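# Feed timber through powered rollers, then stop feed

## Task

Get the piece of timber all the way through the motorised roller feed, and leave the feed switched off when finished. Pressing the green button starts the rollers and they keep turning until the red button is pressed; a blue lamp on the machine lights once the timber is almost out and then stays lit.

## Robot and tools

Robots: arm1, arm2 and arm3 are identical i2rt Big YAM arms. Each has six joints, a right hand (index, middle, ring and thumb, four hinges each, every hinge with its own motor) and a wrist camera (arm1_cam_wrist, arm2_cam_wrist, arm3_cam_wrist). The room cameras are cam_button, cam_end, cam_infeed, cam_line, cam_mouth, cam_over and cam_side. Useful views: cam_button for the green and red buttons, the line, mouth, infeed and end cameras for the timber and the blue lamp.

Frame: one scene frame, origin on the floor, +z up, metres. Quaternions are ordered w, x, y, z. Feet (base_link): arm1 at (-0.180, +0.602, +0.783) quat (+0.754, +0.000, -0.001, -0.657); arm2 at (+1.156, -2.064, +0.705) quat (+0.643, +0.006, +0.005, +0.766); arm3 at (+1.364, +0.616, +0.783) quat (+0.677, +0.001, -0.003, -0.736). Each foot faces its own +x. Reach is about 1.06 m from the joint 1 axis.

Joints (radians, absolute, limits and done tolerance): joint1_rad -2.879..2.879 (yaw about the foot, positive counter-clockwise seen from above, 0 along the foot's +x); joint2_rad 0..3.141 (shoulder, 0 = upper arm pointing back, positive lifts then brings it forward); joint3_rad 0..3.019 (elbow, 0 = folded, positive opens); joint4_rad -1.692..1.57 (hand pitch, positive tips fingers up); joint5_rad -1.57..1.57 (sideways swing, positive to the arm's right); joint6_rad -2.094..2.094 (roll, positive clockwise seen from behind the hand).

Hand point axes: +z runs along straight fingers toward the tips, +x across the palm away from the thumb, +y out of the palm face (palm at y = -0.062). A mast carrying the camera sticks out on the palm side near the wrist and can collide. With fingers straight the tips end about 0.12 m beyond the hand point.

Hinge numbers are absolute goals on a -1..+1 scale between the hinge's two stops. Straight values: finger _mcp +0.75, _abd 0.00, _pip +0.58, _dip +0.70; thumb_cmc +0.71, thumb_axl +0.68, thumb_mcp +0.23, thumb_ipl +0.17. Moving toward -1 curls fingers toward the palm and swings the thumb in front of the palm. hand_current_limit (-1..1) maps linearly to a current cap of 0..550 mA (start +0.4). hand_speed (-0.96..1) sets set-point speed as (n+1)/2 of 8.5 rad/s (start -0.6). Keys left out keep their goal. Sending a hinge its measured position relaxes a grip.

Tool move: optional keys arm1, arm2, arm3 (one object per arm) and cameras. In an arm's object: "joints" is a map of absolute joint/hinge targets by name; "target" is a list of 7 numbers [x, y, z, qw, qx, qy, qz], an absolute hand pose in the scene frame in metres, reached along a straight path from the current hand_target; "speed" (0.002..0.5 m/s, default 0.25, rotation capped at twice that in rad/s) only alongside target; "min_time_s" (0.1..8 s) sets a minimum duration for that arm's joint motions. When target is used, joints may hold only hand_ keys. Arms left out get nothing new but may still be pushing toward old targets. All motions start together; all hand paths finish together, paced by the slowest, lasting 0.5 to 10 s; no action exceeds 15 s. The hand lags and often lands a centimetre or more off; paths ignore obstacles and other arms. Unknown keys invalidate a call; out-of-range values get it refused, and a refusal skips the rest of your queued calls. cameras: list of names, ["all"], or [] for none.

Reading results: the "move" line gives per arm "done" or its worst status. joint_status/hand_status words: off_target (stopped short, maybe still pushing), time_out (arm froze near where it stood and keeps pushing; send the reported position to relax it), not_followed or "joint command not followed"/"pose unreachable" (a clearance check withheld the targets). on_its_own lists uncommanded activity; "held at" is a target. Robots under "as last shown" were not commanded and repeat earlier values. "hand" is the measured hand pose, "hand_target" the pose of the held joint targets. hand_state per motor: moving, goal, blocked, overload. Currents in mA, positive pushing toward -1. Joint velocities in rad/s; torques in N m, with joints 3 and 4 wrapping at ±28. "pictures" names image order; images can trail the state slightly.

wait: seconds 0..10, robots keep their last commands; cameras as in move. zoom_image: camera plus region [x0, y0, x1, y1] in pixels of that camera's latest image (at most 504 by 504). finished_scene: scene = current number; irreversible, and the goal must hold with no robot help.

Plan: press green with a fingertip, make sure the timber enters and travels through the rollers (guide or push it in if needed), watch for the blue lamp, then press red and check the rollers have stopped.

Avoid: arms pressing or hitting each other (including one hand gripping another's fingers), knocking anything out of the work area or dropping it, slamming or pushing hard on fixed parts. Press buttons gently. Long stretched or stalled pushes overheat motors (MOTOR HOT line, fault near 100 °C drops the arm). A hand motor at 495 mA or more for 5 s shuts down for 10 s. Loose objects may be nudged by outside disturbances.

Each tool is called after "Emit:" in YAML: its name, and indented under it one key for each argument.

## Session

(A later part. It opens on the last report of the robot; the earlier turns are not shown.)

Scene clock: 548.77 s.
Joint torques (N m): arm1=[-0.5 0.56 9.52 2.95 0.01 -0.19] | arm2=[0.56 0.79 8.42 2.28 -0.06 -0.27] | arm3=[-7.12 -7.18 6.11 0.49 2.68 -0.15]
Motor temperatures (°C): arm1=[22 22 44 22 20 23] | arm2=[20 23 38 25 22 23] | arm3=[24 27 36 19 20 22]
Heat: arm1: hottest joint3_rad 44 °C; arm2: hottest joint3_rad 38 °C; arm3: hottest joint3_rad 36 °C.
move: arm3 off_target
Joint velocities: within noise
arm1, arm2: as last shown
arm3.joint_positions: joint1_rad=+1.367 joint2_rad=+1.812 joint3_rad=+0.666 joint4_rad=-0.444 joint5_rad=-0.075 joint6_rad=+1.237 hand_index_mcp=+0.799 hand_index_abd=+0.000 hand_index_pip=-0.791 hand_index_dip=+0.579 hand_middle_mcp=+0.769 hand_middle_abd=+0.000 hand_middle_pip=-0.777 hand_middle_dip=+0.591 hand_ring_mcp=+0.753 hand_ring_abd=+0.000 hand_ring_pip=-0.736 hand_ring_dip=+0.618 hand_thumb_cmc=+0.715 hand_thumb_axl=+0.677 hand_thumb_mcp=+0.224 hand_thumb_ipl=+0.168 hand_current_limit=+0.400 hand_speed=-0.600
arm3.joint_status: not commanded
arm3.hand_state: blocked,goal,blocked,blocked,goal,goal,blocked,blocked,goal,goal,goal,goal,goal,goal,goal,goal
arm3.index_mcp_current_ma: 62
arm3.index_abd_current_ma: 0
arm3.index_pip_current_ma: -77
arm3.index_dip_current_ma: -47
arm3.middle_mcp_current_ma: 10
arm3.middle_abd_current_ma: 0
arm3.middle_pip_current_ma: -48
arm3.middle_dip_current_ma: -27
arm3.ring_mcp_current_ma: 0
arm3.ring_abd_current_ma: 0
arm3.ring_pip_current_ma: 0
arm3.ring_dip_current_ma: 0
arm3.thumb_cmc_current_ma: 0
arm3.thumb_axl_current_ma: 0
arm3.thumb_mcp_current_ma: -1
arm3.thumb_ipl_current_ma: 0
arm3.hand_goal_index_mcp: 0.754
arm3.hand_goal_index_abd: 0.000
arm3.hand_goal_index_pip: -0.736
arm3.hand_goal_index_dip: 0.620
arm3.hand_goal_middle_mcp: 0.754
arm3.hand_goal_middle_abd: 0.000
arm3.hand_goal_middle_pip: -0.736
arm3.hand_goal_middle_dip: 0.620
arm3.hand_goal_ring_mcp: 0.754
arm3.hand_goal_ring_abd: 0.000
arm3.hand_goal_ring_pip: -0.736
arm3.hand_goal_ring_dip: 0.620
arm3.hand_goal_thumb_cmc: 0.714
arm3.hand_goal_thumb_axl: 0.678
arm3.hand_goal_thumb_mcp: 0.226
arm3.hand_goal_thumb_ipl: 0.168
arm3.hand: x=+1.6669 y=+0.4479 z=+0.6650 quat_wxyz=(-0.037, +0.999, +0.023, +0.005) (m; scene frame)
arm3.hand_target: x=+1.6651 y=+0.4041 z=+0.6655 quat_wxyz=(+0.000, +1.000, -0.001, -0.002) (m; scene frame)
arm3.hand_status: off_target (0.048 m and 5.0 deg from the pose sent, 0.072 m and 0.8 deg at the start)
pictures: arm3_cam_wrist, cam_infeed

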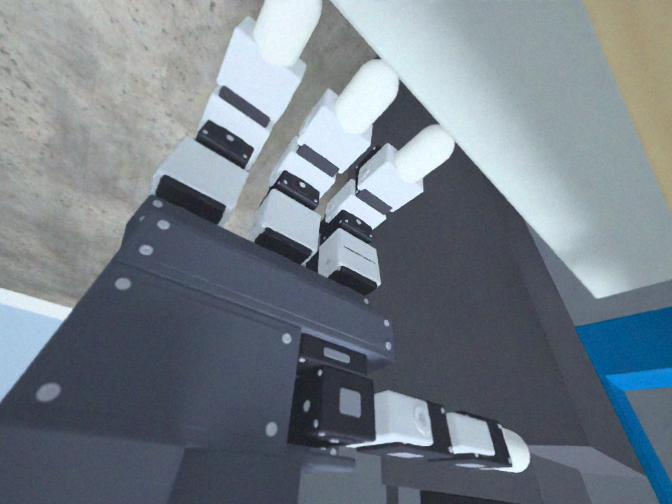

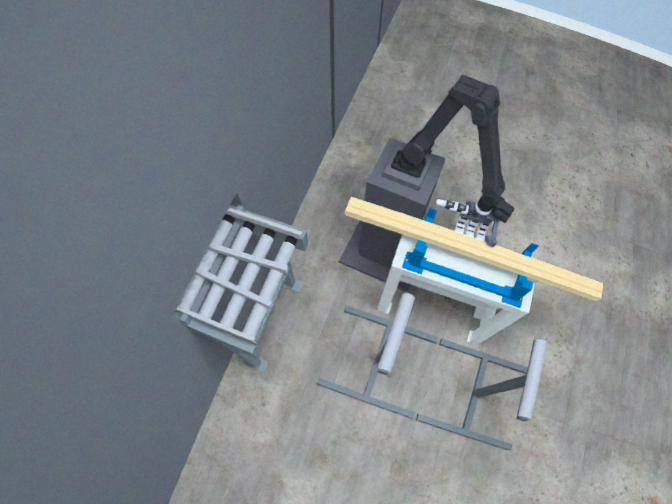

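Emit:
move:
  arm3: {"target": [1.688, 0.475, 0.732, 0, 1, 0, 0], "speed": 0.15}
  cameras: ["arm3_cam_wrist", "cam_infeed"]

Scene clock: 629.97 s.
Joint torques (N m): arm1=[-0.5 0.56 9.54 2.95 0.01 -0.19] | arm2=[0.32 1.96 8.46 2.3 -0.1 -0.27] | arm3=[-0.03 -9.82 6.72 -0.16 0.21 0.28]
Motor temperatures (°C): arm1=[22 22 46 22 20 23] | arm2=[20 23 39 26 22 23] | arm3=[24 27 37 19 47 22]
Heat: arm1: hottest joint3_rad 46 °C; arm2: hottest joint3_rad 39 °C; arm3: hottest joint5_rad 47 °C.
move: arm3 off_target
Joint velocities: within noise
arm1, arm2: as last shown
arm3.joint_positions: joint1_rad=+1.490 joint2_rad=+1.667 joint3_rad=+0.700 joint4_rad=-0.635 joint5_rad=-0.005 joint6_rad=+1.400 hand_index_mcp=+0.759 hand_index_abd=-0.001 hand_index_pip=-0.728 hand_index_dip=+0.624 hand_middle_mcp=+0.758 hand_middle_abd=+0.000 hand_middle_pip=-0.729 hand_middle_dip=+0.623 hand_ring_mcp=+0.754 hand_ring_abd=+0.000 hand_ring_pip=-0.736 hand_ring_dip=+0.618 hand_thumb_cmc=+0.715 hand_thumb_axl=+0.677 hand_thumb_mcp=+0.224 hand_thumb_ipl=+0.168 hand_current_limit=+0.400 hand_speed=-0.600
arm3.joint_status: not commanded
arm3.hand_state: goal,goal,goal,goal,goal,goal,goal,goal,goal,goal,goal,goal,goal,goal,goal,goal
arm3.index_mcp_current_ma: 2
arm3.index_abd_current_ma: 0
arm3.index_pip_current_ma: 3
arm3.index_dip_current_ma: 1
arm3.middle_mcp_current_ma: 1
arm3.middle_abd_current_ma: 0
arm3.middle_pip_current_ma: 2
arm3.middle_dip_current_ma: 1
arm3.ring_mcp_current_ma: 0
arm3.ring_abd_current_ma: 0
arm3.ring_pip_current_ma: 0
arm3.ring_dip_current_ma: 0
arm3.thumb_cmc_current_ma: 0
arm3.thumb_axl_current_ma: 0
arm3.thumb_mcp_current_ma: -1
arm3.thumb_ipl_current_ma: 0
arm3.hand_goal_index_mcp: 0.754
arm3.hand_goal_index_abd: 0.000
arm3.hand_goal_index_pip: -0.736
arm3.hand_goal_index_dip: 0.620
arm3.hand_goal_middle_mcp: 0.754
arm3.hand_goal_middle_abd: 0.000
arm3.hand_goal_middle_pip: -0.736
arm3.hand_goal_middle_dip: 0.620
arm3.hand_goal_ring_mcp: 0.754
arm3.hand_goal_ring_abd: 0.000
arm3.hand_goal_ring_pip: -0.736
arm3.hand_goal_ring_dip: 0.620
arm3.hand_goal_thumb_cmc: 0.714
arm3.hand_goal_thumb_axl: 0.678
arm3.hand_goal_thumb_mcp: 0.226
arm3.hand_goal_thumb_ipl: 0.168
arm3.hand: x=+1.6724 y=+0.4761 z=+0.7235 quat_wxyz=(-0.003, +1.000, +0.003, -0.013) (m; scene frame)
arm3.hand_target: x=+1.6876 y=+0.4750 z=+0.7320 quat_wxyz=(+0.000, +1.000, +0.000, +0.000) (m; scene frame)
arm3.hand_status: off_target (0.018 m and 1.6 deg from the pose sent, 0.075 m and 5.0 deg at the start)
pictures: arm3_cam_wrist, cam_infeed

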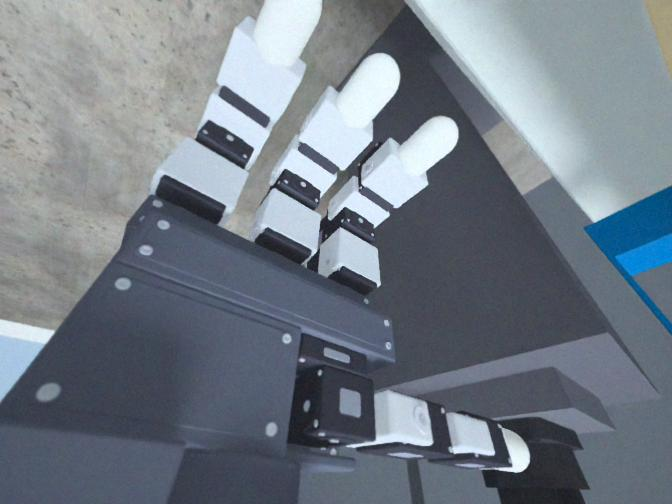

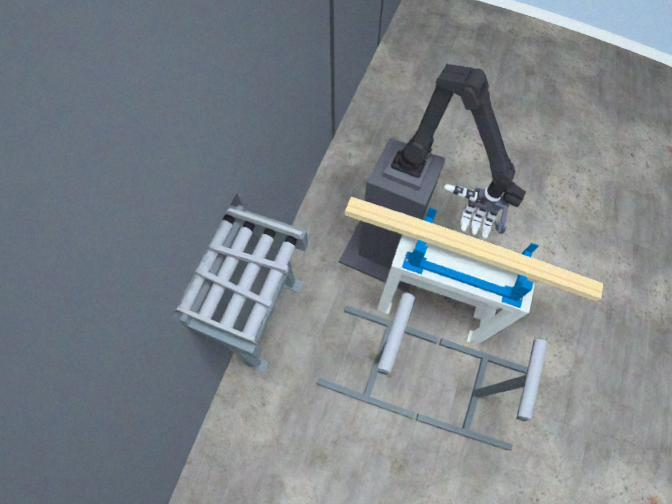

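Emit:
move:
  arm3: {"target": [1.675, 0.475, 0.748, 0, 1, 0, 0], "speed": 0.15}
  cameras: []

Emit:
move:
  arm3: {"target": [1.675, 0.435, 0.748, 0, 1, 0, 0], "speed": 0.08}
  cameras: ["arm3_cam_wrist"]

Scene clock: 665.83 s.
Joint torques (N m): arm1=[-0.44 0.56 9.52 2.95 0.01 -0.19] | arm2=[-0.09 0.38 8.53 2.43 -0.05 -0.24] | arm3=[-0.32 -9.47 5.44 -0.09 0.23 0.19]
Motor temperatures (°C): arm1=[22 22 46 22 20 23] | arm2=[20 23 39 26 22 23] | arm3=[24 28 38 19 32 22]
Heat: arm1: hottest joint3_rad 46 °C; arm2: hottest joint3_rad 39 °C; arm3: hottest joint3_rad 38 °C.
move: arm3 done
Joint velocities: within noise
arm1, arm2: as last shown
arm3.joint_positions: joint1_rad=+1.490 joint2_rad=+1.601 joint3_rad=+0.700 joint4_rad=-0.678 joint5_rad=-0.005 joint6_rad=+1.401 hand_index_mcp=+0.759 hand_index_abd=-0.001 hand_index_pip=-0.728 hand_index_dip=+0.624 hand_middle_mcp=+0.758 hand_middle_abd=+0.000 hand_middle_pip=-0.729 hand_middle_dip=+0.623 hand_ring_mcp=+0.754 hand_ring_abd=+0.000 hand_ring_pip=-0.736 hand_ring_dip=+0.618 hand_thumb_cmc=+0.715 hand_thumb_axl=+0.677 hand_thumb_mcp=+0.224 hand_thumb_ipl=+0.168 hand_current_limit=+0.400 hand_speed=-0.600
arm3.joint_status: not commanded
arm3.hand_state: goal,goal,goal,goal,goal,goal,goal,goal,goal,goal,goal,goal,goal,goal,goal,goal
arm3.index_mcp_current_ma: 2
arm3.index_abd_current_ma: 0
arm3.index_pip_current_ma: 3
arm3.index_dip_current_ma: 1
arm3.middle_mcp_current_ma: 1
arm3.middle_abd_current_ma: 0
arm3.middle_pip_current_ma: 2
arm3.middle_dip_current_ma: 1
arm3.ring_mcp_current_ma: 0
arm3.ring_abd_current_ma: 0
arm3.ring_pip_current_ma: 0
arm3.ring_dip_current_ma: 0
arm3.thumb_cmc_current_ma: 0
arm3.thumb_axl_current_ma: 0
arm3.thumb_mcp_current_ma: -1
arm3.thumb_ipl_current_ma: 0
arm3.hand_goal_index_mcp: 0.754
arm3.hand_goal_index_abd: 0.000
arm3.hand_goal_index_pip: -0.736
arm3.hand_goal_index_dip: 0.620
arm3.hand_goal_middle_mcp: 0.754
arm3.hand_goal_middle_abd: 0.000
arm3.hand_goal_middle_pip: -0.736
arm3.hand_goal_middle_dip: 0.620
arm3.hand_goal_ring_mcp: 0.754
arm3.hand_goal_ring_abd: 0.000
arm3.hand_goal_ring_pip: -0.736
arm3.hand_goal_ring_dip: 0.620
arm3.hand_goal_thumb_cmc: 0.714
arm3.hand_goal_thumb_axl: 0.678
arm3.hand_goal_thumb_mcp: 0.226
arm3.hand_goal_thumb_ipl: 0.168
arm3.hand: x=+1.6737 y=+0.4759 z=+0.7443 quat_wxyz=(-0.001, +1.000, +0.003, -0.001) (m; scene frame)
arm3.hand_target: x=+1.6749 y=+0.4750 z=+0.7479 quat_wxyz=(+0.000, +1.000, +0.000, +0.000) (m; scene frame)
arm3.hand_status: done (0.004 m and 0.4 deg from the pose sent, 0.025 m and 1.6 deg at the start)
pictures: none
No camera images: "cameras" was empty.

Scene clock: 667.13 s.
Joint torques (N m): arm1=[-0.5 0.56 9.52 2.95 0.01 -0.19] | arm2=[0.44 0.62 8.61 2.37 -0.06 -0.23] | arm3=[-0.56 -8 7.15 -0.12 0.13 0.09]
Motor temperatures (°C): arm1=[22 22 46 22 20 23] | arm2=[20 23 39 26 22 23] | arm3=[24 28 38 19 32 22]
Heat: arm1: hottest joint3_rad 46 °C; arm2: hottest joint3_rad 39 °C; arm3: hottest joint3_rad 38 °C.
move: arm3 off_target
Joint velocities: within noise
arm1: as last shown
arm2.joint_positions: joint1_rad=+0.185 joint2_rad=+0.628 joint3_rad=+1.361 joint4_rad=-1.175 joint5_rad=+0.056 joint6_rad=+1.105 hand_index_mcp=+0.755 hand_index_abd=+0.001 hand_index_pip=+0.577 hand_index_dip=+0.696 hand_middle_mcp=+0.755 hand_middle_abd=+0.001 hand_middle_pip=+0.577 hand_middle_dip=+0.696 hand_ring_mcp=+0.755 hand_ring_abd=+0.001 hand_ring_pip=+0.577 hand_ring_dip=+0.696 hand_thumb_cmc=+0.715 hand_thumb_axl=+0.677 hand_thumb_mcp=+0.226 hand_thumb_ipl=+0.168 hand_current_limit=+0.400 hand_speed=-0.600
arm2.joint_status: not commanded
arm2.hand_state: goal,goal,goal,goal,goal,goal,goal,goal,goal,goal,goal,goal,goal,goal,goal,goal
arm2.index_mcp_current_ma: 1
arm2.index_abd_current_ma: 0
arm2.index_pip_current_ma: 0
arm2.index_dip_current_ma: 0
arm2.middle_mcp_current_ma: 1
arm2.middle_abd_current_ma: 0
arm2.middle_pip_current_ma: 0
arm2.middle_dip_current_ma: 0
arm2.ring_mcp_current_ma: 1
arm2.ring_abd_current_ma: 0
arm2.ring_pip_current_ma: 0
arm2.ring_dip_current_ma: 0
arm2.thumb_cmc_current_ma: 1
arm2.thumb_axl_current_ma: -1
arm2.thumb_mcp_current_ma: 0
arm2.thumb_ipl_current_ma: 0
arm2.hand_goal_index_mcp: 0.754
arm2.hand_goal_index_abd: 0.000
arm2.hand_goal_index_pip: 0.576
arm2.hand_goal_index_dip: 0.696
arm2.hand_goal_middle_mcp: 0.754
arm2.hand_goal_middle_abd: 0.000
arm2.hand_goal_middle_pip: 0.576
arm2.hand_goal_middle_dip: 0.696
arm2.hand_goal_ring_mcp: 0.754
arm2.hand_goal_ring_abd: 0.000
arm2.hand_goal_ring_pip: 0.576
arm2.hand_goal_ring_dip: 0.696
arm2.hand_goal_thumb_cmc: 0.714
arm2.hand_goal_thumb_axl: 0.678
arm2.hand_goal_thumb_mcp: 0.226
arm2.hand_goal_thumb_ipl: 0.168
arm2.hand: x=+1.1612 y=-1.7807 z=+1.2808 quat_wxyz=(-0.346, +0.325, +0.779, +0.411) (m; scene frame)
arm2.hand_target: x=+1.1627 y=-1.7840 z=+1.2955 quat_wxyz=(-0.355, +0.322, +0.770, +0.421) (m; scene frame)
arm2.hand_status: not commanded
arm3.joint_positions: joint1_rad=+1.382 joint2_rad=+1.601 joint3_rad=+0.700 joint4_rad=-0.684 joint5_rad=-0.002 joint6_rad=+1.304 hand_index_mcp=+0.759 hand_index_abd=-0.001 hand_index_pip=-0.728 hand_index_dip=+0.624 hand_middle_mcp=+0.758 hand_middle_abd=+0.000 hand_middle_pip=-0.729 hand_middle_dip=+0.623 hand_ring_mcp=+0.754 hand_ring_abd=+0.000 hand_ring_pip=-0.736 hand_ring_dip=+0.618 hand_thumb_cmc=+0.715 hand_thumb_axl=+0.677 hand_thumb_mcp=+0.224 hand_thumb_ipl=+0.168 hand_current_limit=+0.400 hand_speed=-0.600
arm3.joint_status: not commanded
arm3.hand_state: goal,goal,goal,goal,goal,goal,goal,goal,goal,goal,goal,goal,goal,goal,goal,goal
arm3.index_mcp_current_ma: 2
arm3.index_abd_current_ma: 0
arm3.index_pip_current_ma: 3
arm3.index_dip_current_ma: 1
arm3.middle_mcp_current_ma: 1
arm3.middle_abd_current_ma: 0
arm3.middle_pip_current_ma: 2
arm3.middle_dip_current_ma: 1
arm3.ring_mcp_current_ma: 0
arm3.ring_abd_current_ma: 0
arm3.ring_pip_current_ma: 0
arm3.ring_dip_current_ma: 0
arm3.thumb_cmc_current_ma: 0
arm3.thumb_axl_current_ma: 0
arm3.thumb_mcp_current_ma: -1
arm3.thumb_ipl_current_ma: 0
arm3.hand_goal_index_mcp: 0.754
arm3.hand_goal_index_abd: 0.000
arm3.hand_goal_index_pip: -0.736
arm3.hand_goal_index_dip: 0.620
arm3.hand_goal_middle_mcp: 0.754
arm3.hand_goal_middle_abd: 0.000
arm3.hand_goal_middle_pip: -0.736
arm3.hand_goal_middle_dip: 0.620
arm3.hand_goal_ring_mcp: 0.754
arm3.hand_goal_ring_abd: 0.000
arm3.hand_goal_ring_pip: -0.736
arm3.hand_goal_ring_dip: 0.620
arm3.hand_goal_thumb_cmc: 0.714
arm3.hand_goal_thumb_axl: 0.678
arm3.hand_goal_thumb_mcp: 0.226
arm3.hand_goal_thumb_ipl: 0.168
arm3.hand: x=+1.6634 y=+0.4407 z=+0.7446 quat_wxyz=(-0.001, +1.000, -0.002, -0.004) (m; scene frame)
arm3.hand_target: x=+1.6747 y=+0.4351 z=+0.7481 quat_wxyz=(+0.000, +1.000, +0.000, +0.000) (m; scene frame)
arm3.hand_status: off_target (0.013 m and 0.6 deg from the pose sent, 0.041 m and 0.4 deg at the start)
pictures: arm3_cam_wrist

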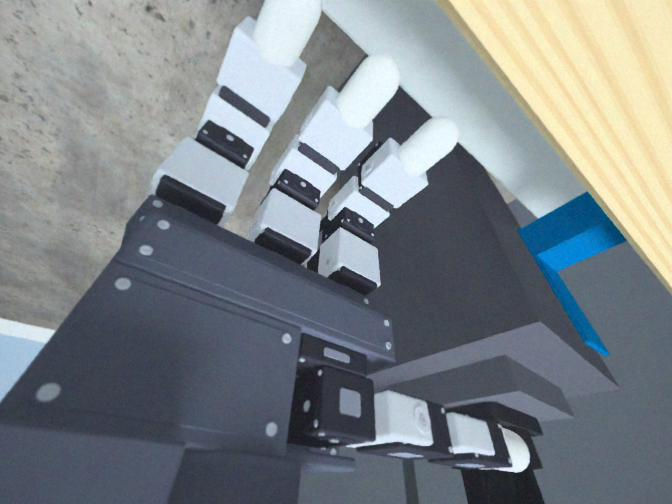

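Emit:
move:
  arm3: {"target": [1.685, 0.385, 0.748, 0, 1, 0, 0], "speed": 0.08}
  cameras: ["arm3_cam_wrist"]

Scene clock: 677.70 s.
Joint torques (N m): arm1=[-0.44 0.56 9.54 2.95 0.01 -0.19] | arm2=[0.26 0.79 8.43 2.44 -0.06 -0.27] | arm3=[-0.15 -8.18 7.91 -0.06 0.14 0.06]
Motor temperatures (°C): arm1=[22 22 46 22 20 23] | arm2=[20 23 39 26 22 23] | arm3=[24 28 38 19 30 22]
Heat: arm1: hottest joint3_rad 46 °C; arm2: hottest joint3_rad 39 °C; arm3: hottest joint3_rad 38 °C.
move: arm3 off_target
Joint velocities: within noise
arm1, arm2: as last shown
arm3.joint_positions: joint1_rad=+1.261 joint2_rad=+1.644 joint3_rad=+0.766 joint4_rad=-0.704 joint5_rad=-0.001 joint6_rad=+1.183 hand_index_mcp=+0.759 hand_index_abd=-0.001 hand_index_pip=-0.728 hand_index_dip=+0.624 hand_middle_mcp=+0.758 hand_middle_abd=+0.000 hand_middle_pip=-0.729 hand_middle_dip=+0.623 hand_ring_mcp=+0.754 hand_ring_abd=+0.000 hand_ring_pip=-0.736 hand_ring_dip=+0.618 hand_thumb_cmc=+0.715 hand_thumb_axl=+0.677 hand_thumb_mcp=+0.224 hand_thumb_ipl=+0.168 hand_current_limit=+0.400 hand_speed=-0.600
arm3.joint_status: not commanded
arm3.hand_state: goal,goal,goal,goal,goal,goal,goal,goal,goal,goal,goal,goal,goal,goal,goal,goal
arm3.index_mcp_current_ma: 1
arm3.index_abd_current_ma: 0
arm3.index_pip_current_ma: 3
arm3.index_dip_current_ma: 1
arm3.middle_mcp_current_ma: 1
arm3.middle_abd_current_ma: 0
arm3.middle_pip_current_ma: 2
arm3.middle_dip_current_ma: 1
arm3.ring_mcp_current_ma: 0
arm3.ring_abd_current_ma: 0
arm3.ring_pip_current_ma: 0
arm3.ring_dip_current_ma: 0
arm3.thumb_cmc_current_ma: 0
arm3.thumb_axl_current_ma: 0
arm3.thumb_mcp_current_ma: -1
arm3.thumb_ipl_current_ma: 0
arm3.hand_goal_index_mcp: 0.754
arm3.hand_goal_index_abd: 0.000
arm3.hand_goal_index_pip: -0.736
arm3.hand_goal_index_dip: 0.620
arm3.hand_goal_middle_mcp: 0.754
arm3.hand_goal_middle_abd: 0.000
arm3.hand_goal_middle_pip: -0.736
arm3.hand_goal_middle_dip: 0.620
arm3.hand_goal_ring_mcp: 0.754
arm3.hand_goal_ring_abd: 0.000
arm3.hand_goal_ring_pip: -0.736
arm3.hand_goal_ring_dip: 0.620
arm3.hand_goal_thumb_cmc: 0.714
arm3.hand_goal_thumb_axl: 0.678
arm3.hand_goal_thumb_mcp: 0.226
arm3.hand_goal_thumb_ipl: 0.168
arm3.hand: x=+1.6720 y=+0.3931 z=+0.7466 quat_wxyz=(-0.001, +1.000, -0.003, -0.002) (m; scene frame)
arm3.hand_target: x=+1.6847 y=+0.3852 z=+0.7483 quat_wxyz=(+0.000, +1.000, +0.000, +0.000) (m; scene frame)
arm3.hand_status: off_target (0.015 m and 0.4 deg from the pose sent, 0.060 m and 0.6 deg at the start)
pictures: arm3_cam_wrist

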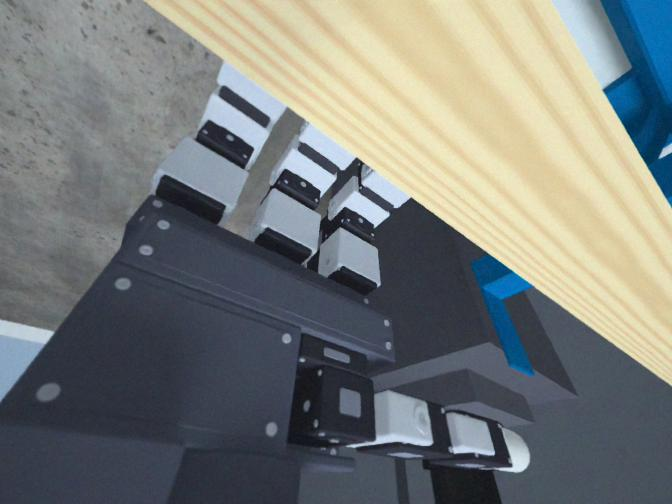

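Emit:
move:
  arm3: {"target": [1.690, 0.345, 0.746, 0, 1, 0, 0], "speed": 0.08}
  cameras: ["arm3_cam_wrist", "cam_infeed"]

Scene clock: 682.83 s.
Joint torques (N m): arm1=[-0.44 0.56 9.54 2.96 0.01 -0.19] | arm2=[0.5 0.73 8.51 2.35 -0.04 -0.21] | arm3=[-0.79 -8.82 8.09 -0.09 0.16 0.09]
Motor temperatures (°C): arm1=[22 22 46 22 20 23] | arm2=[20 23 40 26 22 23] | arm3=[24 28 38 19 30 22]
Heat: arm1: hottest joint3_rad 46 °C; arm2: hottest joint3_rad 40 °C; arm3: hottest joint3_rad 38 °C.
move: arm3 off_target
Joint velocities: within noise
arm1, arm2: as last shown
arm3.joint_positions: joint1_rad=+1.172 joint2_rad=+1.692 joint3_rad=+0.827 joint4_rad=-0.717 joint5_rad=-0.001 joint6_rad=+1.094 hand_index_mcp=+0.759 hand_index_abd=-0.001 hand_index_pip=-0.728 hand_index_dip=+0.624 hand_middle_mcp=+0.758 hand_middle_abd=+0.000 hand_middle_pip=-0.729 hand_middle_dip=+0.623 hand_ring_mcp=+0.754 hand_ring_abd=+0.000 hand_ring_pip=-0.736 hand_ring_dip=+0.618 hand_thumb_cmc=+0.715 hand_thumb_axl=+0.677 hand_thumb_mcp=+0.224 hand_thumb_ipl=+0.168 hand_current_limit=+0.400 hand_speed=-0.600
arm3.joint_status: not commanded
arm3.hand_state: goal,goal,goal,goal,goal,goal,goal,goal,goal,goal,goal,goal,goal,goal,goal,goal
arm3.index_mcp_current_ma: 1
arm3.index_abd_current_ma: 0
arm3.index_pip_current_ma: 3
arm3.index_dip_current_ma: 1
arm3.middle_mcp_current_ma: 1
arm3.middle_abd_current_ma: 0
arm3.middle_pip_current_ma: 2
arm3.middle_dip_current_ma: 1
arm3.ring_mcp_current_ma: 0
arm3.ring_abd_current_ma: 0
arm3.ring_pip_current_ma: 0
arm3.ring_dip_current_ma: 0
arm3.thumb_cmc_current_ma: 0
arm3.thumb_axl_current_ma: 0
arm3.thumb_mcp_current_ma: -1
arm3.thumb_ipl_current_ma: 0
arm3.hand_goal_index_mcp: 0.754
arm3.hand_goal_index_abd: 0.000
arm3.hand_goal_index_pip: -0.736
arm3.hand_goal_index_dip: 0.620
arm3.hand_goal_middle_mcp: 0.754
arm3.hand_goal_middle_abd: 0.000
arm3.hand_goal_middle_pip: -0.736
arm3.hand_goal_middle_dip: 0.620
arm3.hand_goal_ring_mcp: 0.754
arm3.hand_goal_ring_abd: 0.000
arm3.hand_goal_ring_pip: -0.736
arm3.hand_goal_ring_dip: 0.620
arm3.hand_goal_thumb_cmc: 0.714
arm3.hand_goal_thumb_axl: 0.678
arm3.hand_goal_thumb_mcp: 0.226
arm3.hand_goal_thumb_ipl: 0.168
arm3.hand: x=+1.6778 y=+0.3542 z=+0.7451 quat_wxyz=(-0.001, +1.000, -0.003, -0.002) (m; scene frame)
arm3.hand_target: x=+1.6896 y=+0.3452 z=+0.7463 quat_wxyz=(+0.000, +1.000, +0.000, +0.000) (m; scene frame)
arm3.hand_status: off_target (0.015 m and 0.4 deg from the pose sent, 0.051 m and 0.4 deg at the start)
pictures: arm3_cam_wrist, cam_infeed

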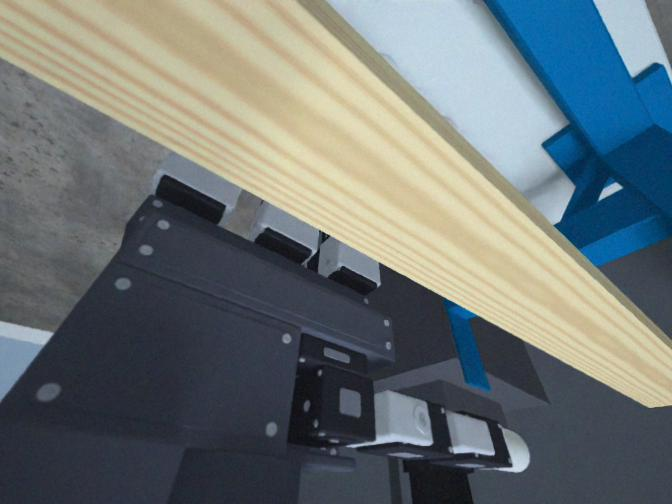

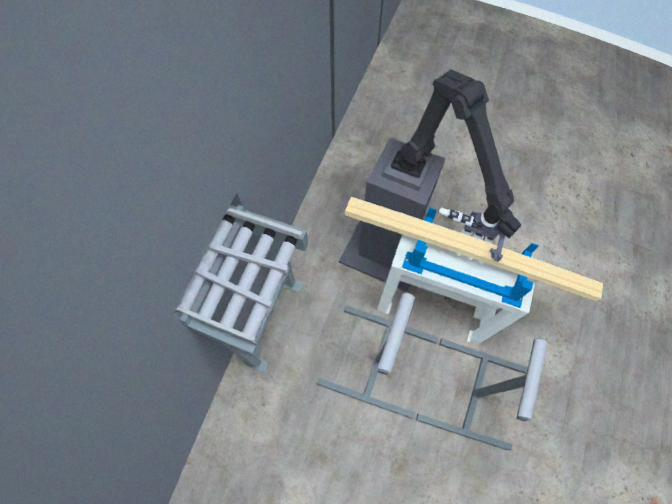

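Emit:
move:
  arm3: {"target": [1.694, 0.330, 0.746, 0, 1, 0, 0], "speed": 0.08}
  cameras: ["arm3_cam_wrist"]

Scene clock: 690.40 s.
Joint torques (N m): arm1=[-0.44 0.56 9.54 2.95 0.01 -0.19] | arm2=[0.26 1.61 8.49 2.45 -0.07 -0.25] | arm3=[-1.08 -9.17 8.2 0.05 0.19 0.06]
Motor temperatures (°C): arm1=[22 22 46 22 20 23] | arm2=[20 23 40 26 22 23] | arm3=[24 28 38 19 29 22]
Heat: arm1: hottest joint3_rad 46 °C; arm2: hottest joint3_rad 40 °C; arm3: hottest joint3_rad 38 °C.
move: arm3 off_target
Joint velocities: within noise
arm1.joint_positions: joint1_rad=-0.288 joint2_rad=+0.584 joint3_rad=+1.318 joint4_rad=-1.023 joint5_rad=+0.037 joint6_rad=+1.119 hand_index_mcp=+0.755 hand_index_abd=+0.001 hand_index_pip=+0.577 hand_index_dip=+0.696 hand_middle_mcp=+0.755 hand_middle_abd=+0.001 hand_middle_pip=+0.577 hand_middle_dip=+0.696 hand_ring_mcp=+0.755 hand_ring_abd=+0.001 hand_ring_pip=+0.577 hand_ring_dip=+0.696 hand_thumb_cmc=+0.715 hand_thumb_axl=+0.677 hand_thumb_mcp=+0.225 hand_thumb_ipl=+0.168 hand_current_limit=+0.400 hand_speed=-0.600
arm1.joint_status: not commanded
arm1.hand_state: goal,goal,goal,goal,goal,goal,goal,goal,goal,goal,goal,goal,goal,goal,goal,goal
arm1.index_mcp_current_ma: 6
arm1.index_abd_current_ma: 3
arm1.index_pip_current_ma: 4
arm1.index_dip_current_ma: 0
arm1.middle_mcp_current_ma: 6
arm1.middle_abd_current_ma: 3
arm1.middle_pip_current_ma: 4
arm1.middle_dip_current_ma: 0
arm1.ring_mcp_current_ma: 6
arm1.ring_abd_current_ma: 4
arm1.ring_pip_current_ma: 4
arm1.ring_dip_current_ma: 0
arm1.thumb_cmc_current_ma: 4
arm1.thumb_axl_current_ma: -4
arm1.thumb_mcp_current_ma: -4
arm1.thumb_ipl_current_ma: -2
arm1.hand_goal_index_mcp: 0.754
arm1.hand_goal_index_abd: 0.000
arm1.hand_goal_index_pip: 0.576
arm1.hand_goal_index_dip: 0.696
arm1.hand_goal_middle_mcp: 0.754
arm1.hand_goal_middle_abd: 0.000
arm1.hand_goal_middle_pip: 0.576
arm1.hand_goal_middle_dip: 0.696
arm1.hand_goal_ring_mcp: 0.754
arm1.hand_goal_ring_abd: 0.000
arm1.hand_goal_ring_pip: 0.576
arm1.hand_goal_ring_dip: 0.696
arm1.hand_goal_thumb_cmc: 0.714
arm1.hand_goal_thumb_axl: 0.678
arm1.hand_goal_thumb_mcp: 0.226
arm1.hand_goal_thumb_ipl: 0.168
arm1.hand: x=-0.3142 y=+0.3541 z=+1.3818 quat_wxyz=(+0.536, +0.638, -0.485, +0.266) (m; scene frame)
arm1.hand_target: x=-0.3137 y=+0.3576 z=+1.3979 quat_wxyz=(+0.552, +0.627, -0.477, +0.274) (m; scene frame)
arm1.hand_status: not commanded
arm2: as last shown
arm3.joint_positions: joint1_rad=+1.147 joint2_rad=+1.713 joint3_rad=+0.858 joint4_rad=-0.728 joint5_rad=-0.001 joint6_rad=+1.066 hand_index_mcp=+0.758 hand_index_abd=-0.001 hand_index_pip=-0.728 hand_index_dip=+0.624 hand_middle_mcp=+0.757 hand_middle_abd=+0.000 hand_middle_pip=-0.729 hand_middle_dip=+0.623 hand_ring_mcp=+0.756 hand_ring_abd=+0.000 hand_ring_pip=-0.736 hand_ring_dip=+0.618 hand_thumb_cmc=+0.714 hand_thumb_axl=+0.677 hand_thumb_mcp=+0.224 hand_thumb_ipl=+0.168 hand_current_limit=+0.400 hand_speed=-0.600
arm3.joint_status: not commanded
arm3.hand_state: goal,goal,goal,goal,goal,goal,goal,goal,goal,goal,goal,goal,goal,goal,goal,goal
arm3.index_mcp_current_ma: 1
arm3.index_abd_current_ma: 0
arm3.index_pip_current_ma: 3
arm3.index_dip_current_ma: 1
arm3.middle_mcp_current_ma: 1
arm3.middle_abd_current_ma: 0
arm3.middle_pip_current_ma: 2
arm3.middle_dip_current_ma: 1
arm3.ring_mcp_current_ma: 0
arm3.ring_abd_current_ma: 0
arm3.ring_pip_current_ma: 0
arm3.ring_dip_current_ma: 0
arm3.thumb_cmc_current_ma: 0
arm3.thumb_axl_current_ma: 0
arm3.thumb_mcp_current_ma: -1
arm3.thumb_ipl_current_ma: 0
arm3.hand_goal_index_mcp: 0.754
arm3.hand_goal_index_abd: 0.000
arm3.hand_goal_index_pip: -0.736
arm3.hand_goal_index_dip: 0.620
arm3.hand_goal_middle_mcp: 0.754
arm3.hand_goal_middle_abd: 0.000
arm3.hand_goal_middle_pip: -0.736
arm3.hand_goal_middle_dip: 0.620
arm3.hand_goal_ring_mcp: 0.754
arm3.hand_goal_ring_abd: 0.000
arm3.hand_goal_ring_pip: -0.736
arm3.hand_goal_ring_dip: 0.620
arm3.hand_goal_thumb_cmc: 0.714
arm3.hand_goal_thumb_axl: 0.678
arm3.hand_goal_thumb_mcp: 0.226
arm3.hand_goal_thumb_ipl: 0.168
arm3.hand: x=+1.6826 y=+0.3410 z=+0.7450 quat_wxyz=(-0.002, +1.000, -0.001, -0.002) (m; scene frame)
arm3.hand_target: x=+1.6935 y=+0.3303 z=+0.7462 quat_wxyz=(+0.000, +1.000, +0.000, +0.000) (m; scene frame)
arm3.hand_status: off_target (0.016 m and 0.3 deg from the pose sent, 0.029 m and 0.4 deg at the start)
pictures: arm3_cam_wrist

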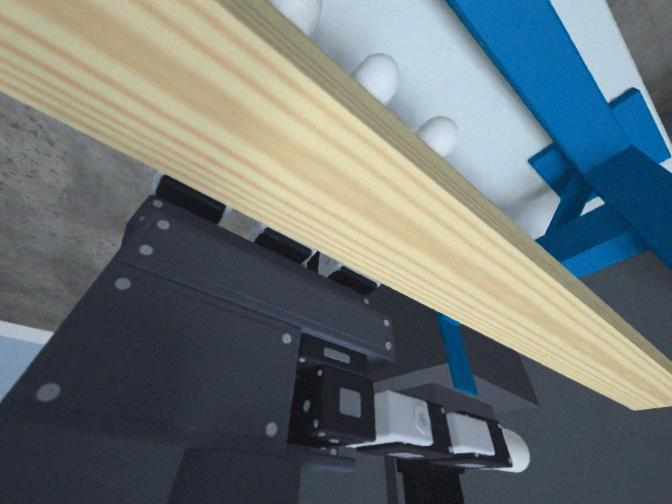

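Emit:
move:
  arm3: {"target": [1.694, 0.330, 0.762, 0, 1, 0, 0], "speed": 0.05, "joints": {"hand_current_limit": 0.7, "hand_index_pip": -0.80, "hand_middle_pip": -0.80, "hand_ring_pip": -0.80, "hand_thumb_cmc": -0.571}}
  cameras: ["arm3_cam_wrist"]

Scene clock: 719.83 s.
Joint torques (N m): arm1=[-0.44 0.56 9.54 2.95 0.01 -0.19] | arm2=[0.09 0.85 8.53 2.17 -0.05 -0.28] | arm3=[-0.85 -12.1 8.21 -0.16 0.23 0.08]
Motor temperatures (°C): arm1=[22 22 47 22 20 23] | arm2=[20 23 40 26 22 23] | arm3=[24 28 40 19 27 22]
Heat: arm1: hottest joint3_rad 47 °C; arm2: hottest joint3_rad 40 °C; arm3: hottest joint3_rad 40 °C.
move: arm3 off_target
Joint velocities: within noise
arm1, arm2: as last shown
arm3.joint_positions: joint1_rad=+1.147 joint2_rad=+1.713 joint3_rad=+0.869 joint4_rad=-0.771 joint5_rad=-0.001 joint6_rad=+1.063 hand_index_mcp=+0.762 hand_index_abd=-0.001 hand_index_pip=-0.790 hand_index_dip=+0.624 hand_middle_mcp=+0.757 hand_middle_abd=+0.000 hand_middle_pip=-0.793 hand_middle_dip=+0.623 hand_ring_mcp=+0.756 hand_ring_abd=+0.000 hand_ring_pip=-0.793 hand_ring_dip=+0.618 hand_thumb_cmc=-0.568 hand_thumb_axl=+0.677 hand_thumb_mcp=+0.224 hand_thumb_ipl=+0.168 hand_current_limit=+0.700 hand_speed=-0.600
arm3.joint_status: all done
arm3.hand_state: goal,goal,goal,goal,goal,goal,goal,goal,goal,goal,goal,goal,goal,goal,goal,goal
arm3.index_mcp_current_ma: 3
arm3.index_abd_current_ma: 0
arm3.index_pip_current_ma: 4
arm3.index_dip_current_ma: 1
arm3.middle_mcp_current_ma: 1
arm3.middle_abd_current_ma: 0
arm3.middle_pip_current_ma: 2
arm3.middle_dip_current_ma: 1
arm3.ring_mcp_current_ma: 0
arm3.ring_abd_current_ma: 0
arm3.ring_pip_current_ma: 2
arm3.ring_dip_current_ma: 0
arm3.thumb_cmc_current_ma: 0
arm3.thumb_axl_current_ma: 0
arm3.thumb_mcp_current_ma: -1
arm3.thumb_ipl_current_ma: 0
arm3.hand_goal_index_mcp: 0.754
arm3.hand_goal_index_abd: 0.000
arm3.hand_goal_index_pip: -0.800
arm3.hand_goal_index_dip: 0.620
arm3.hand_goal_middle_mcp: 0.754
arm3.hand_goal_middle_abd: 0.000
arm3.hand_goal_middle_pip: -0.800
arm3.hand_goal_middle_dip: 0.620
arm3.hand_goal_ring_mcp: 0.754
arm3.hand_goal_ring_abd: 0.000
arm3.hand_goal_ring_pip: -0.800
arm3.hand_goal_ring_dip: 0.620
arm3.hand_goal_thumb_cmc: -0.570
arm3.hand_goal_thumb_axl: 0.678
arm3.hand_goal_thumb_mcp: 0.226
arm3.hand_goal_thumb_ipl: 0.168
arm3.hand: x=+1.6785 y=+0.3432 z=+0.7473 quat_wxyz=(-0.009, +1.000, +0.001, -0.016) (m; scene frame)
arm3.hand_target: x=+1.6935 y=+0.3303 z=+0.7624 quat_wxyz=(+0.000, +1.000, +0.000, +0.000) (m; scene frame)
arm3.hand_status: off_target (0.025 m and 2.2 deg from the pose sent, 0.023 m and 0.3 deg at the start)
pictures: arm3_cam_wrist

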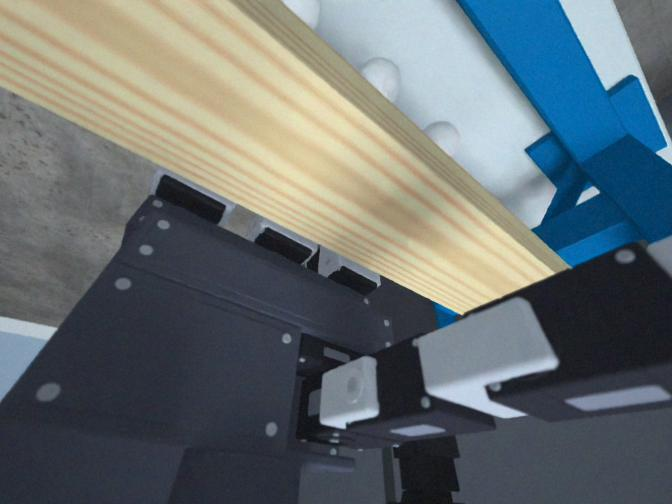

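Emit:
move:
  arm3: {"target": [1.694, 0.330, 0.772, 0, 1, 0, 0], "speed": 0.05, "joints": {"hand_thumb_mcp": -0.28, "hand_thumb_ipl": -0.28}}
  cameras: ["arm3_cam_wrist"]

Scene clock: 725.93 s.
Joint torques (N m): arm1=[-0.44 0.5 9.52 2.95 0.01 -0.19] | arm2=[0.38 0.91 8.36 2.37 -0.09 -0.3] | arm3=[-1.03 -13.22 8.55 -0.57 0.3 0.13]
Motor temperatures (°C): arm1=[22 22 47 22 20 23] | arm2=[20 23 40 26 22 23] | arm3=[24 28 40 19 27 22]
Heat: arm1: hottest joint3_rad 47 °C; arm2: hottest joint3_rad 40 °C; arm3: hottest joint3_rad 40 °C.
move: arm3 off_target
Joint velocities: within noise
arm1, arm2: as last shown
arm3.joint_positions: joint1_rad=+1.145 joint2_rad=+1.706 joint3_rad=+0.873 joint4_rad=-0.787 joint5_rad=-0.004 joint6_rad=+1.057 hand_index_mcp=+0.775 hand_index_abd=-0.001 hand_index_pip=-0.779 hand_index_dip=+0.630 hand_middle_mcp=+0.765 hand_middle_abd=+0.000 hand_middle_pip=-0.787 hand_middle_dip=+0.625 hand_ring_mcp=+0.756 hand_ring_abd=+0.000 hand_ring_pip=-0.793 hand_ring_dip=+0.619 hand_thumb_cmc=-0.571 hand_thumb_axl=+0.676 hand_thumb_mcp=-0.201 hand_thumb_ipl=-0.238 hand_current_limit=+0.700 hand_speed=-0.600
arm3.joint_status: hand_thumb_mcp off_target (ended at -0.201, target -0.280); hand_thumb_ipl off_target (ended at -0.238, target -0.280)
arm3.hand_state: blocked,goal,blocked,goal,goal,goal,goal,goal,goal,goal,goal,goal,goal,goal,blocked,blocked
arm3.index_mcp_current_ma: 17
arm3.index_abd_current_ma: 0
arm3.index_pip_current_ma: 16
arm3.index_dip_current_ma: 5
arm3.middle_mcp_current_ma: 6
arm3.middle_abd_current_ma: 0
arm3.middle_pip_current_ma: 7
arm3.middle_dip_current_ma: 1
arm3.ring_mcp_current_ma: 0
arm3.ring_abd_current_ma: 0
arm3.ring_pip_current_ma: 2
arm3.ring_dip_current_ma: 0
arm3.thumb_cmc_current_ma: 0
arm3.thumb_axl_current_ma: 0
arm3.thumb_mcp_current_ma: 222
arm3.thumb_ipl_current_ma: 81
arm3.hand_goal_index_mcp: 0.754
arm3.hand_goal_index_abd: 0.000
arm3.hand_goal_index_pip: -0.800
arm3.hand_goal_index_dip: 0.620
arm3.hand_goal_middle_mcp: 0.754
arm3.hand_goal_middle_abd: 0.000
arm3.hand_goal_middle_pip: -0.800
arm3.hand_goal_middle_dip: 0.620
arm3.hand_goal_ring_mcp: 0.754
arm3.hand_goal_ring_abd: 0.000
arm3.hand_goal_ring_pip: -0.800
arm3.hand_goal_ring_dip: 0.620
arm3.hand_goal_thumb_cmc: -0.570
arm3.hand_goal_thumb_axl: 0.678
arm3.hand_goal_thumb_mcp: -0.280
arm3.hand_goal_thumb_ipl: -0.280
arm3.hand: x=+1.6781 y=+0.3432 z=+0.7505 quat_wxyz=(-0.012, +1.000, +0.003, -0.018) (m; scene frame)
arm3.hand_target: x=+1.6934 y=+0.3304 z=+0.7720 quat_wxyz=(+0.000, +1.000, +0.000, +0.000) (m; scene frame)
arm3.hand_status: off_target (0.030 m and 2.5 deg from the pose sent, 0.032 m and 2.2 deg at the start)
pictures: arm3_cam_wrist

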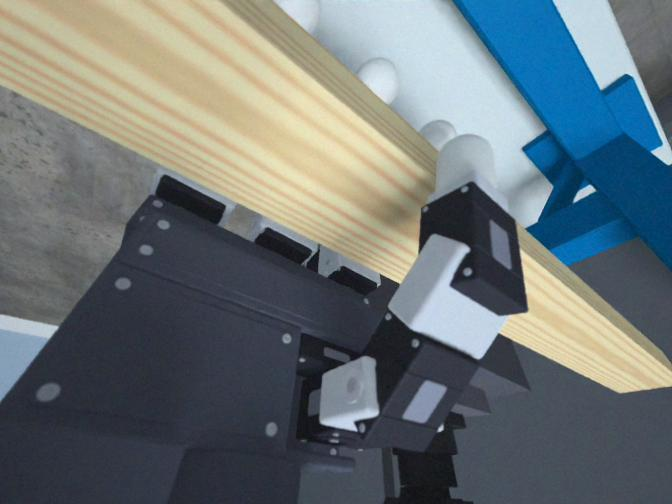

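Emit:
move:
  arm3: {"target": [1.694, 0.335, 0.83, 0, 1, 0, 0], "speed": 0.08}
  cameras: ["arm3_cam_wrist", "cam_infeed", "cam_line"]

Scene clock: 731.97 s.
Joint torques (N m): arm1=[-0.44 0.56 9.52 2.96 0.01 -0.19] | arm2=[-0.56 0.67 8.59 2.24 -0.04 -0.29] | arm3=[-0.03 -15.21 11.84 -0.7 0.6 0.25]
Motor temperatures (°C): arm1=[22 22 47 22 20 23] | arm2=[20 23 40 26 22 23] | arm3=[24 28 41 19 27 22]
Heat: arm1: hottest joint3_rad 47 °C; arm2: hottest joint3_rad 40 °C; arm3: hottest joint3_rad 41 °C.
move: arm3 off_target
Joint velocities: within noise
arm1, arm2: as last shown
arm3.joint_positions: joint1_rad=+1.145 joint2_rad=+1.624 joint3_rad=+0.873 joint4_rad=-0.951 joint5_rad=-0.014 joint6_rad=+1.057 hand_index_mcp=+0.786 hand_index_abd=-0.012 hand_index_pip=-0.762 hand_index_dip=+0.639 hand_middle_mcp=+0.775 hand_middle_abd=+0.000 hand_middle_pip=-0.766 hand_middle_dip=+0.639 hand_ring_mcp=+0.774 hand_ring_abd=+0.000 hand_ring_pip=-0.773 hand_ring_dip=+0.633 hand_thumb_cmc=-0.576 hand_thumb_axl=+0.673 hand_thumb_mcp=-0.207 hand_thumb_ipl=-0.238 hand_current_limit=+0.700 hand_speed=-0.600
arm3.joint_status: not commanded
arm3.hand_state: blocked,goal,blocked,goal,blocked,goal,blocked,goal,goal,goal,blocked,goal,goal,goal,blocked,blocked
arm3.index_mcp_current_ma: 34
arm3.index_abd_current_ma: -5
arm3.index_pip_current_ma: 42
arm3.index_dip_current_ma: 13
arm3.middle_mcp_current_ma: 17
arm3.middle_abd_current_ma: 0
arm3.middle_pip_current_ma: 35
arm3.middle_dip_current_ma: 13
arm3.ring_mcp_current_ma: 16
arm3.ring_abd_current_ma: 0
arm3.ring_pip_current_ma: 23
arm3.ring_dip_current_ma: 7
arm3.thumb_cmc_current_ma: -2
arm3.thumb_axl_current_ma: -2
arm3.thumb_mcp_current_ma: 195
arm3.thumb_ipl_current_ma: 81
arm3.hand_goal_index_mcp: 0.754
arm3.hand_goal_index_abd: 0.000
arm3.hand_goal_index_pip: -0.800
arm3.hand_goal_index_dip: 0.620
arm3.hand_goal_middle_mcp: 0.754
arm3.hand_goal_middle_abd: 0.000
arm3.hand_goal_middle_pip: -0.800
arm3.hand_goal_middle_dip: 0.620
arm3.hand_goal_ring_mcp: 0.754
arm3.hand_goal_ring_abd: 0.000
arm3.hand_goal_ring_pip: -0.800
arm3.hand_goal_ring_dip: 0.620
arm3.hand_goal_thumb_cmc: -0.570
arm3.hand_goal_thumb_axl: 0.678
arm3.hand_goal_thumb_mcp: -0.280
arm3.hand_goal_thumb_ipl: -0.280
arm3.hand: x=+1.6539 y=+0.3587 z=+0.7800 quat_wxyz=(-0.036, +0.998, +0.002, -0.051) (m; scene frame)
arm3.hand_target: x=+1.6906 y=+0.3369 z=+0.8302 quat_wxyz=(+0.000, +1.000, +0.000, +0.001) (m; scene frame)
arm3.hand_status: off_target (0.068 m and 7.2 deg from the pose sent, 0.081 m and 2.5 deg at the start)
pictures: arm3_cam_wrist, cam_infeed, cam_line

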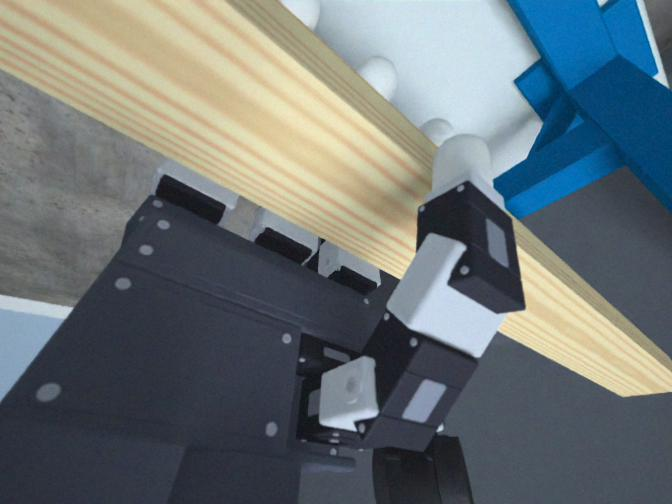

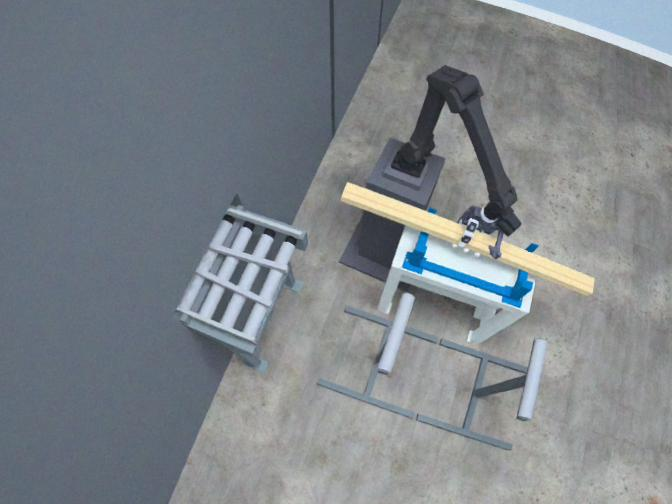

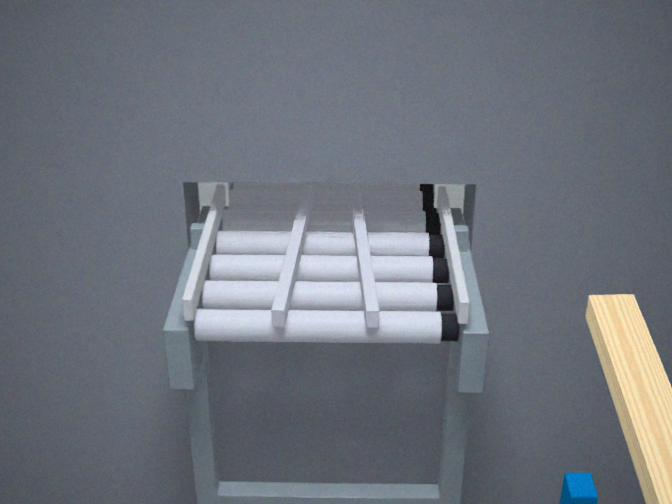

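Emit:
move:
  arm3: {"target": [1.70, 0.335, 0.96, 0, 1, 0, 0], "speed": 0.12}
  cameras: ["arm3_cam_wrist", "cam_infeed", "cam_line"]

Scene clock: 769.53 s.
Joint torques (N m): arm1=[-0.44 0.5 9.54 2.95 0.01 -0.19] | arm2=[0.38 1.32 8.43 2.21 -0.08 -0.29] | arm3=[0.38 -14.68 15.3 -0.57 0.48 0.32]
Motor temperatures (°C): arm1=[22 22 47 22 20 23] | arm2=[20 23 40 26 22 23] | arm3=[24 31 49 19 26 22]
Heat: arm1: hottest joint3_rad 47 °C; arm2: hottest joint3_rad 40 °C; arm3: hottest joint3_rad 49 °C.
move: arm3 off_target
Joint velocities: within noise
arm1, arm2: as last shown
arm3.joint_positions: joint1_rad=+1.145 joint2_rad=+1.485 joint3_rad=+1.065 joint4_rad=-1.316 joint5_rad=-0.012 joint6_rad=+1.057 hand_index_mcp=+0.786 hand_index_abd=-0.003 hand_index_pip=-0.762 hand_index_dip=+0.639 hand_middle_mcp=+0.780 hand_middle_abd=+0.000 hand_middle_pip=-0.759 hand_middle_dip=+0.642 hand_ring_mcp=+0.784 hand_ring_abd=+0.001 hand_ring_pip=-0.760 hand_ring_dip=+0.639 hand_thumb_cmc=-0.581 hand_thumb_axl=+0.668 hand_thumb_mcp=-0.207 hand_thumb_ipl=-0.238 hand_current_limit=+0.700 hand_speed=-0.600
arm3.joint_status: not commanded
arm3.hand_state: blocked,goal,blocked,goal,blocked,goal,blocked,blocked,blocked,goal,blocked,goal,goal,goal,blocked,blocked
arm3.index_mcp_current_ma: 34
arm3.index_abd_current_ma: 0
arm3.index_pip_current_ma: 42
arm3.index_dip_current_ma: 13
arm3.middle_mcp_current_ma: 24
arm3.middle_abd_current_ma: 0
arm3.middle_pip_current_ma: 48
arm3.middle_dip_current_ma: 16
arm3.ring_mcp_current_ma: 31
arm3.ring_abd_current_ma: 0
arm3.ring_pip_current_ma: 46
arm3.ring_dip_current_ma: 13
arm3.thumb_cmc_current_ma: -5
arm3.thumb_axl_current_ma: -6
arm3.thumb_mcp_current_ma: 193
arm3.thumb_ipl_current_ma: 81
arm3.hand_goal_index_mcp: 0.754
arm3.hand_goal_index_abd: 0.000
arm3.hand_goal_index_pip: -0.800
arm3.hand_goal_index_dip: 0.620
arm3.hand_goal_middle_mcp: 0.754
arm3.hand_goal_middle_abd: 0.000
arm3.hand_goal_middle_pip: -0.800
arm3.hand_goal_middle_dip: 0.620
arm3.hand_goal_ring_mcp: 0.754
arm3.hand_goal_ring_abd: 0.000
arm3.hand_goal_ring_pip: -0.800
arm3.hand_goal_ring_dip: 0.620
arm3.hand_goal_thumb_cmc: -0.570
arm3.hand_goal_thumb_axl: 0.678
arm3.hand_goal_thumb_mcp: -0.280
arm3.hand_goal_thumb_ipl: -0.280
arm3.hand: x=+1.6604 y=+0.3547 z=+0.8944 quat_wxyz=(-0.044, +0.997, +0.002, -0.067) (m; scene frame)
arm3.hand_target: x=+1.6941 y=+0.3383 z=+0.9597 quat_wxyz=(+0.000, +1.000, +0.000, +0.001) (m; scene frame)
arm3.hand_status: off_target (0.079 m and 9.1 deg from the pose sent, 0.187 m and 7.2 deg at the start; pose on its path clipped on 24 of 64 steps)
pictures: arm3_cam_wrist, cam_infeed, cam_line

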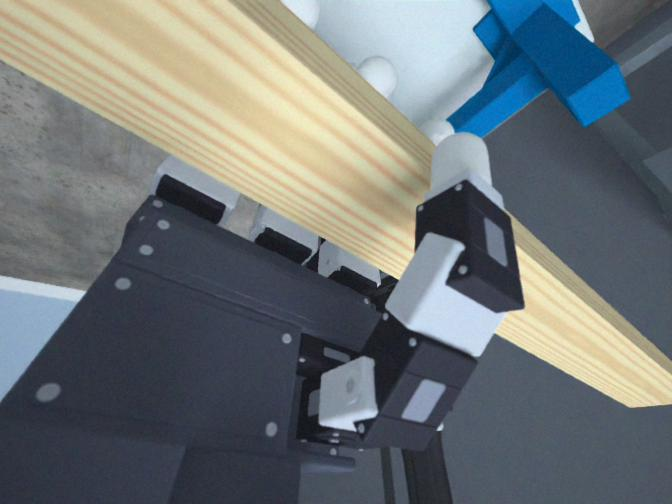

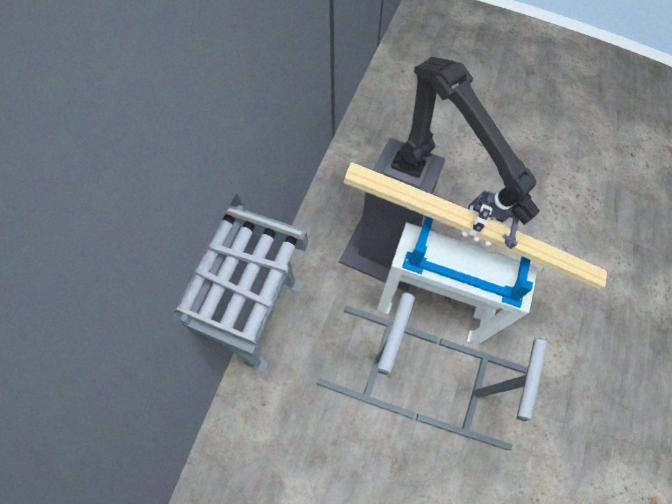

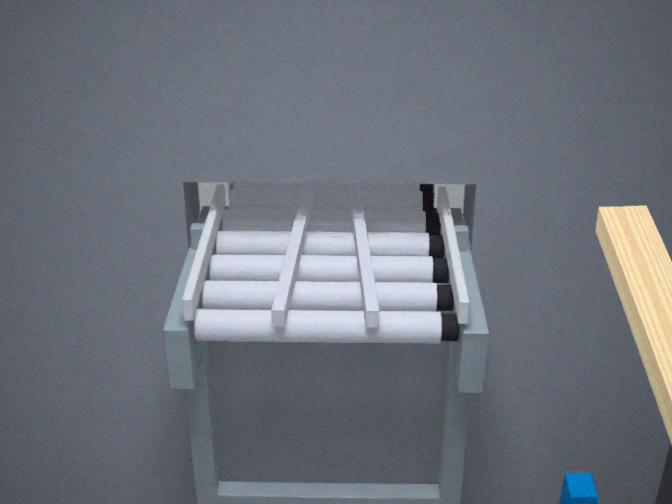

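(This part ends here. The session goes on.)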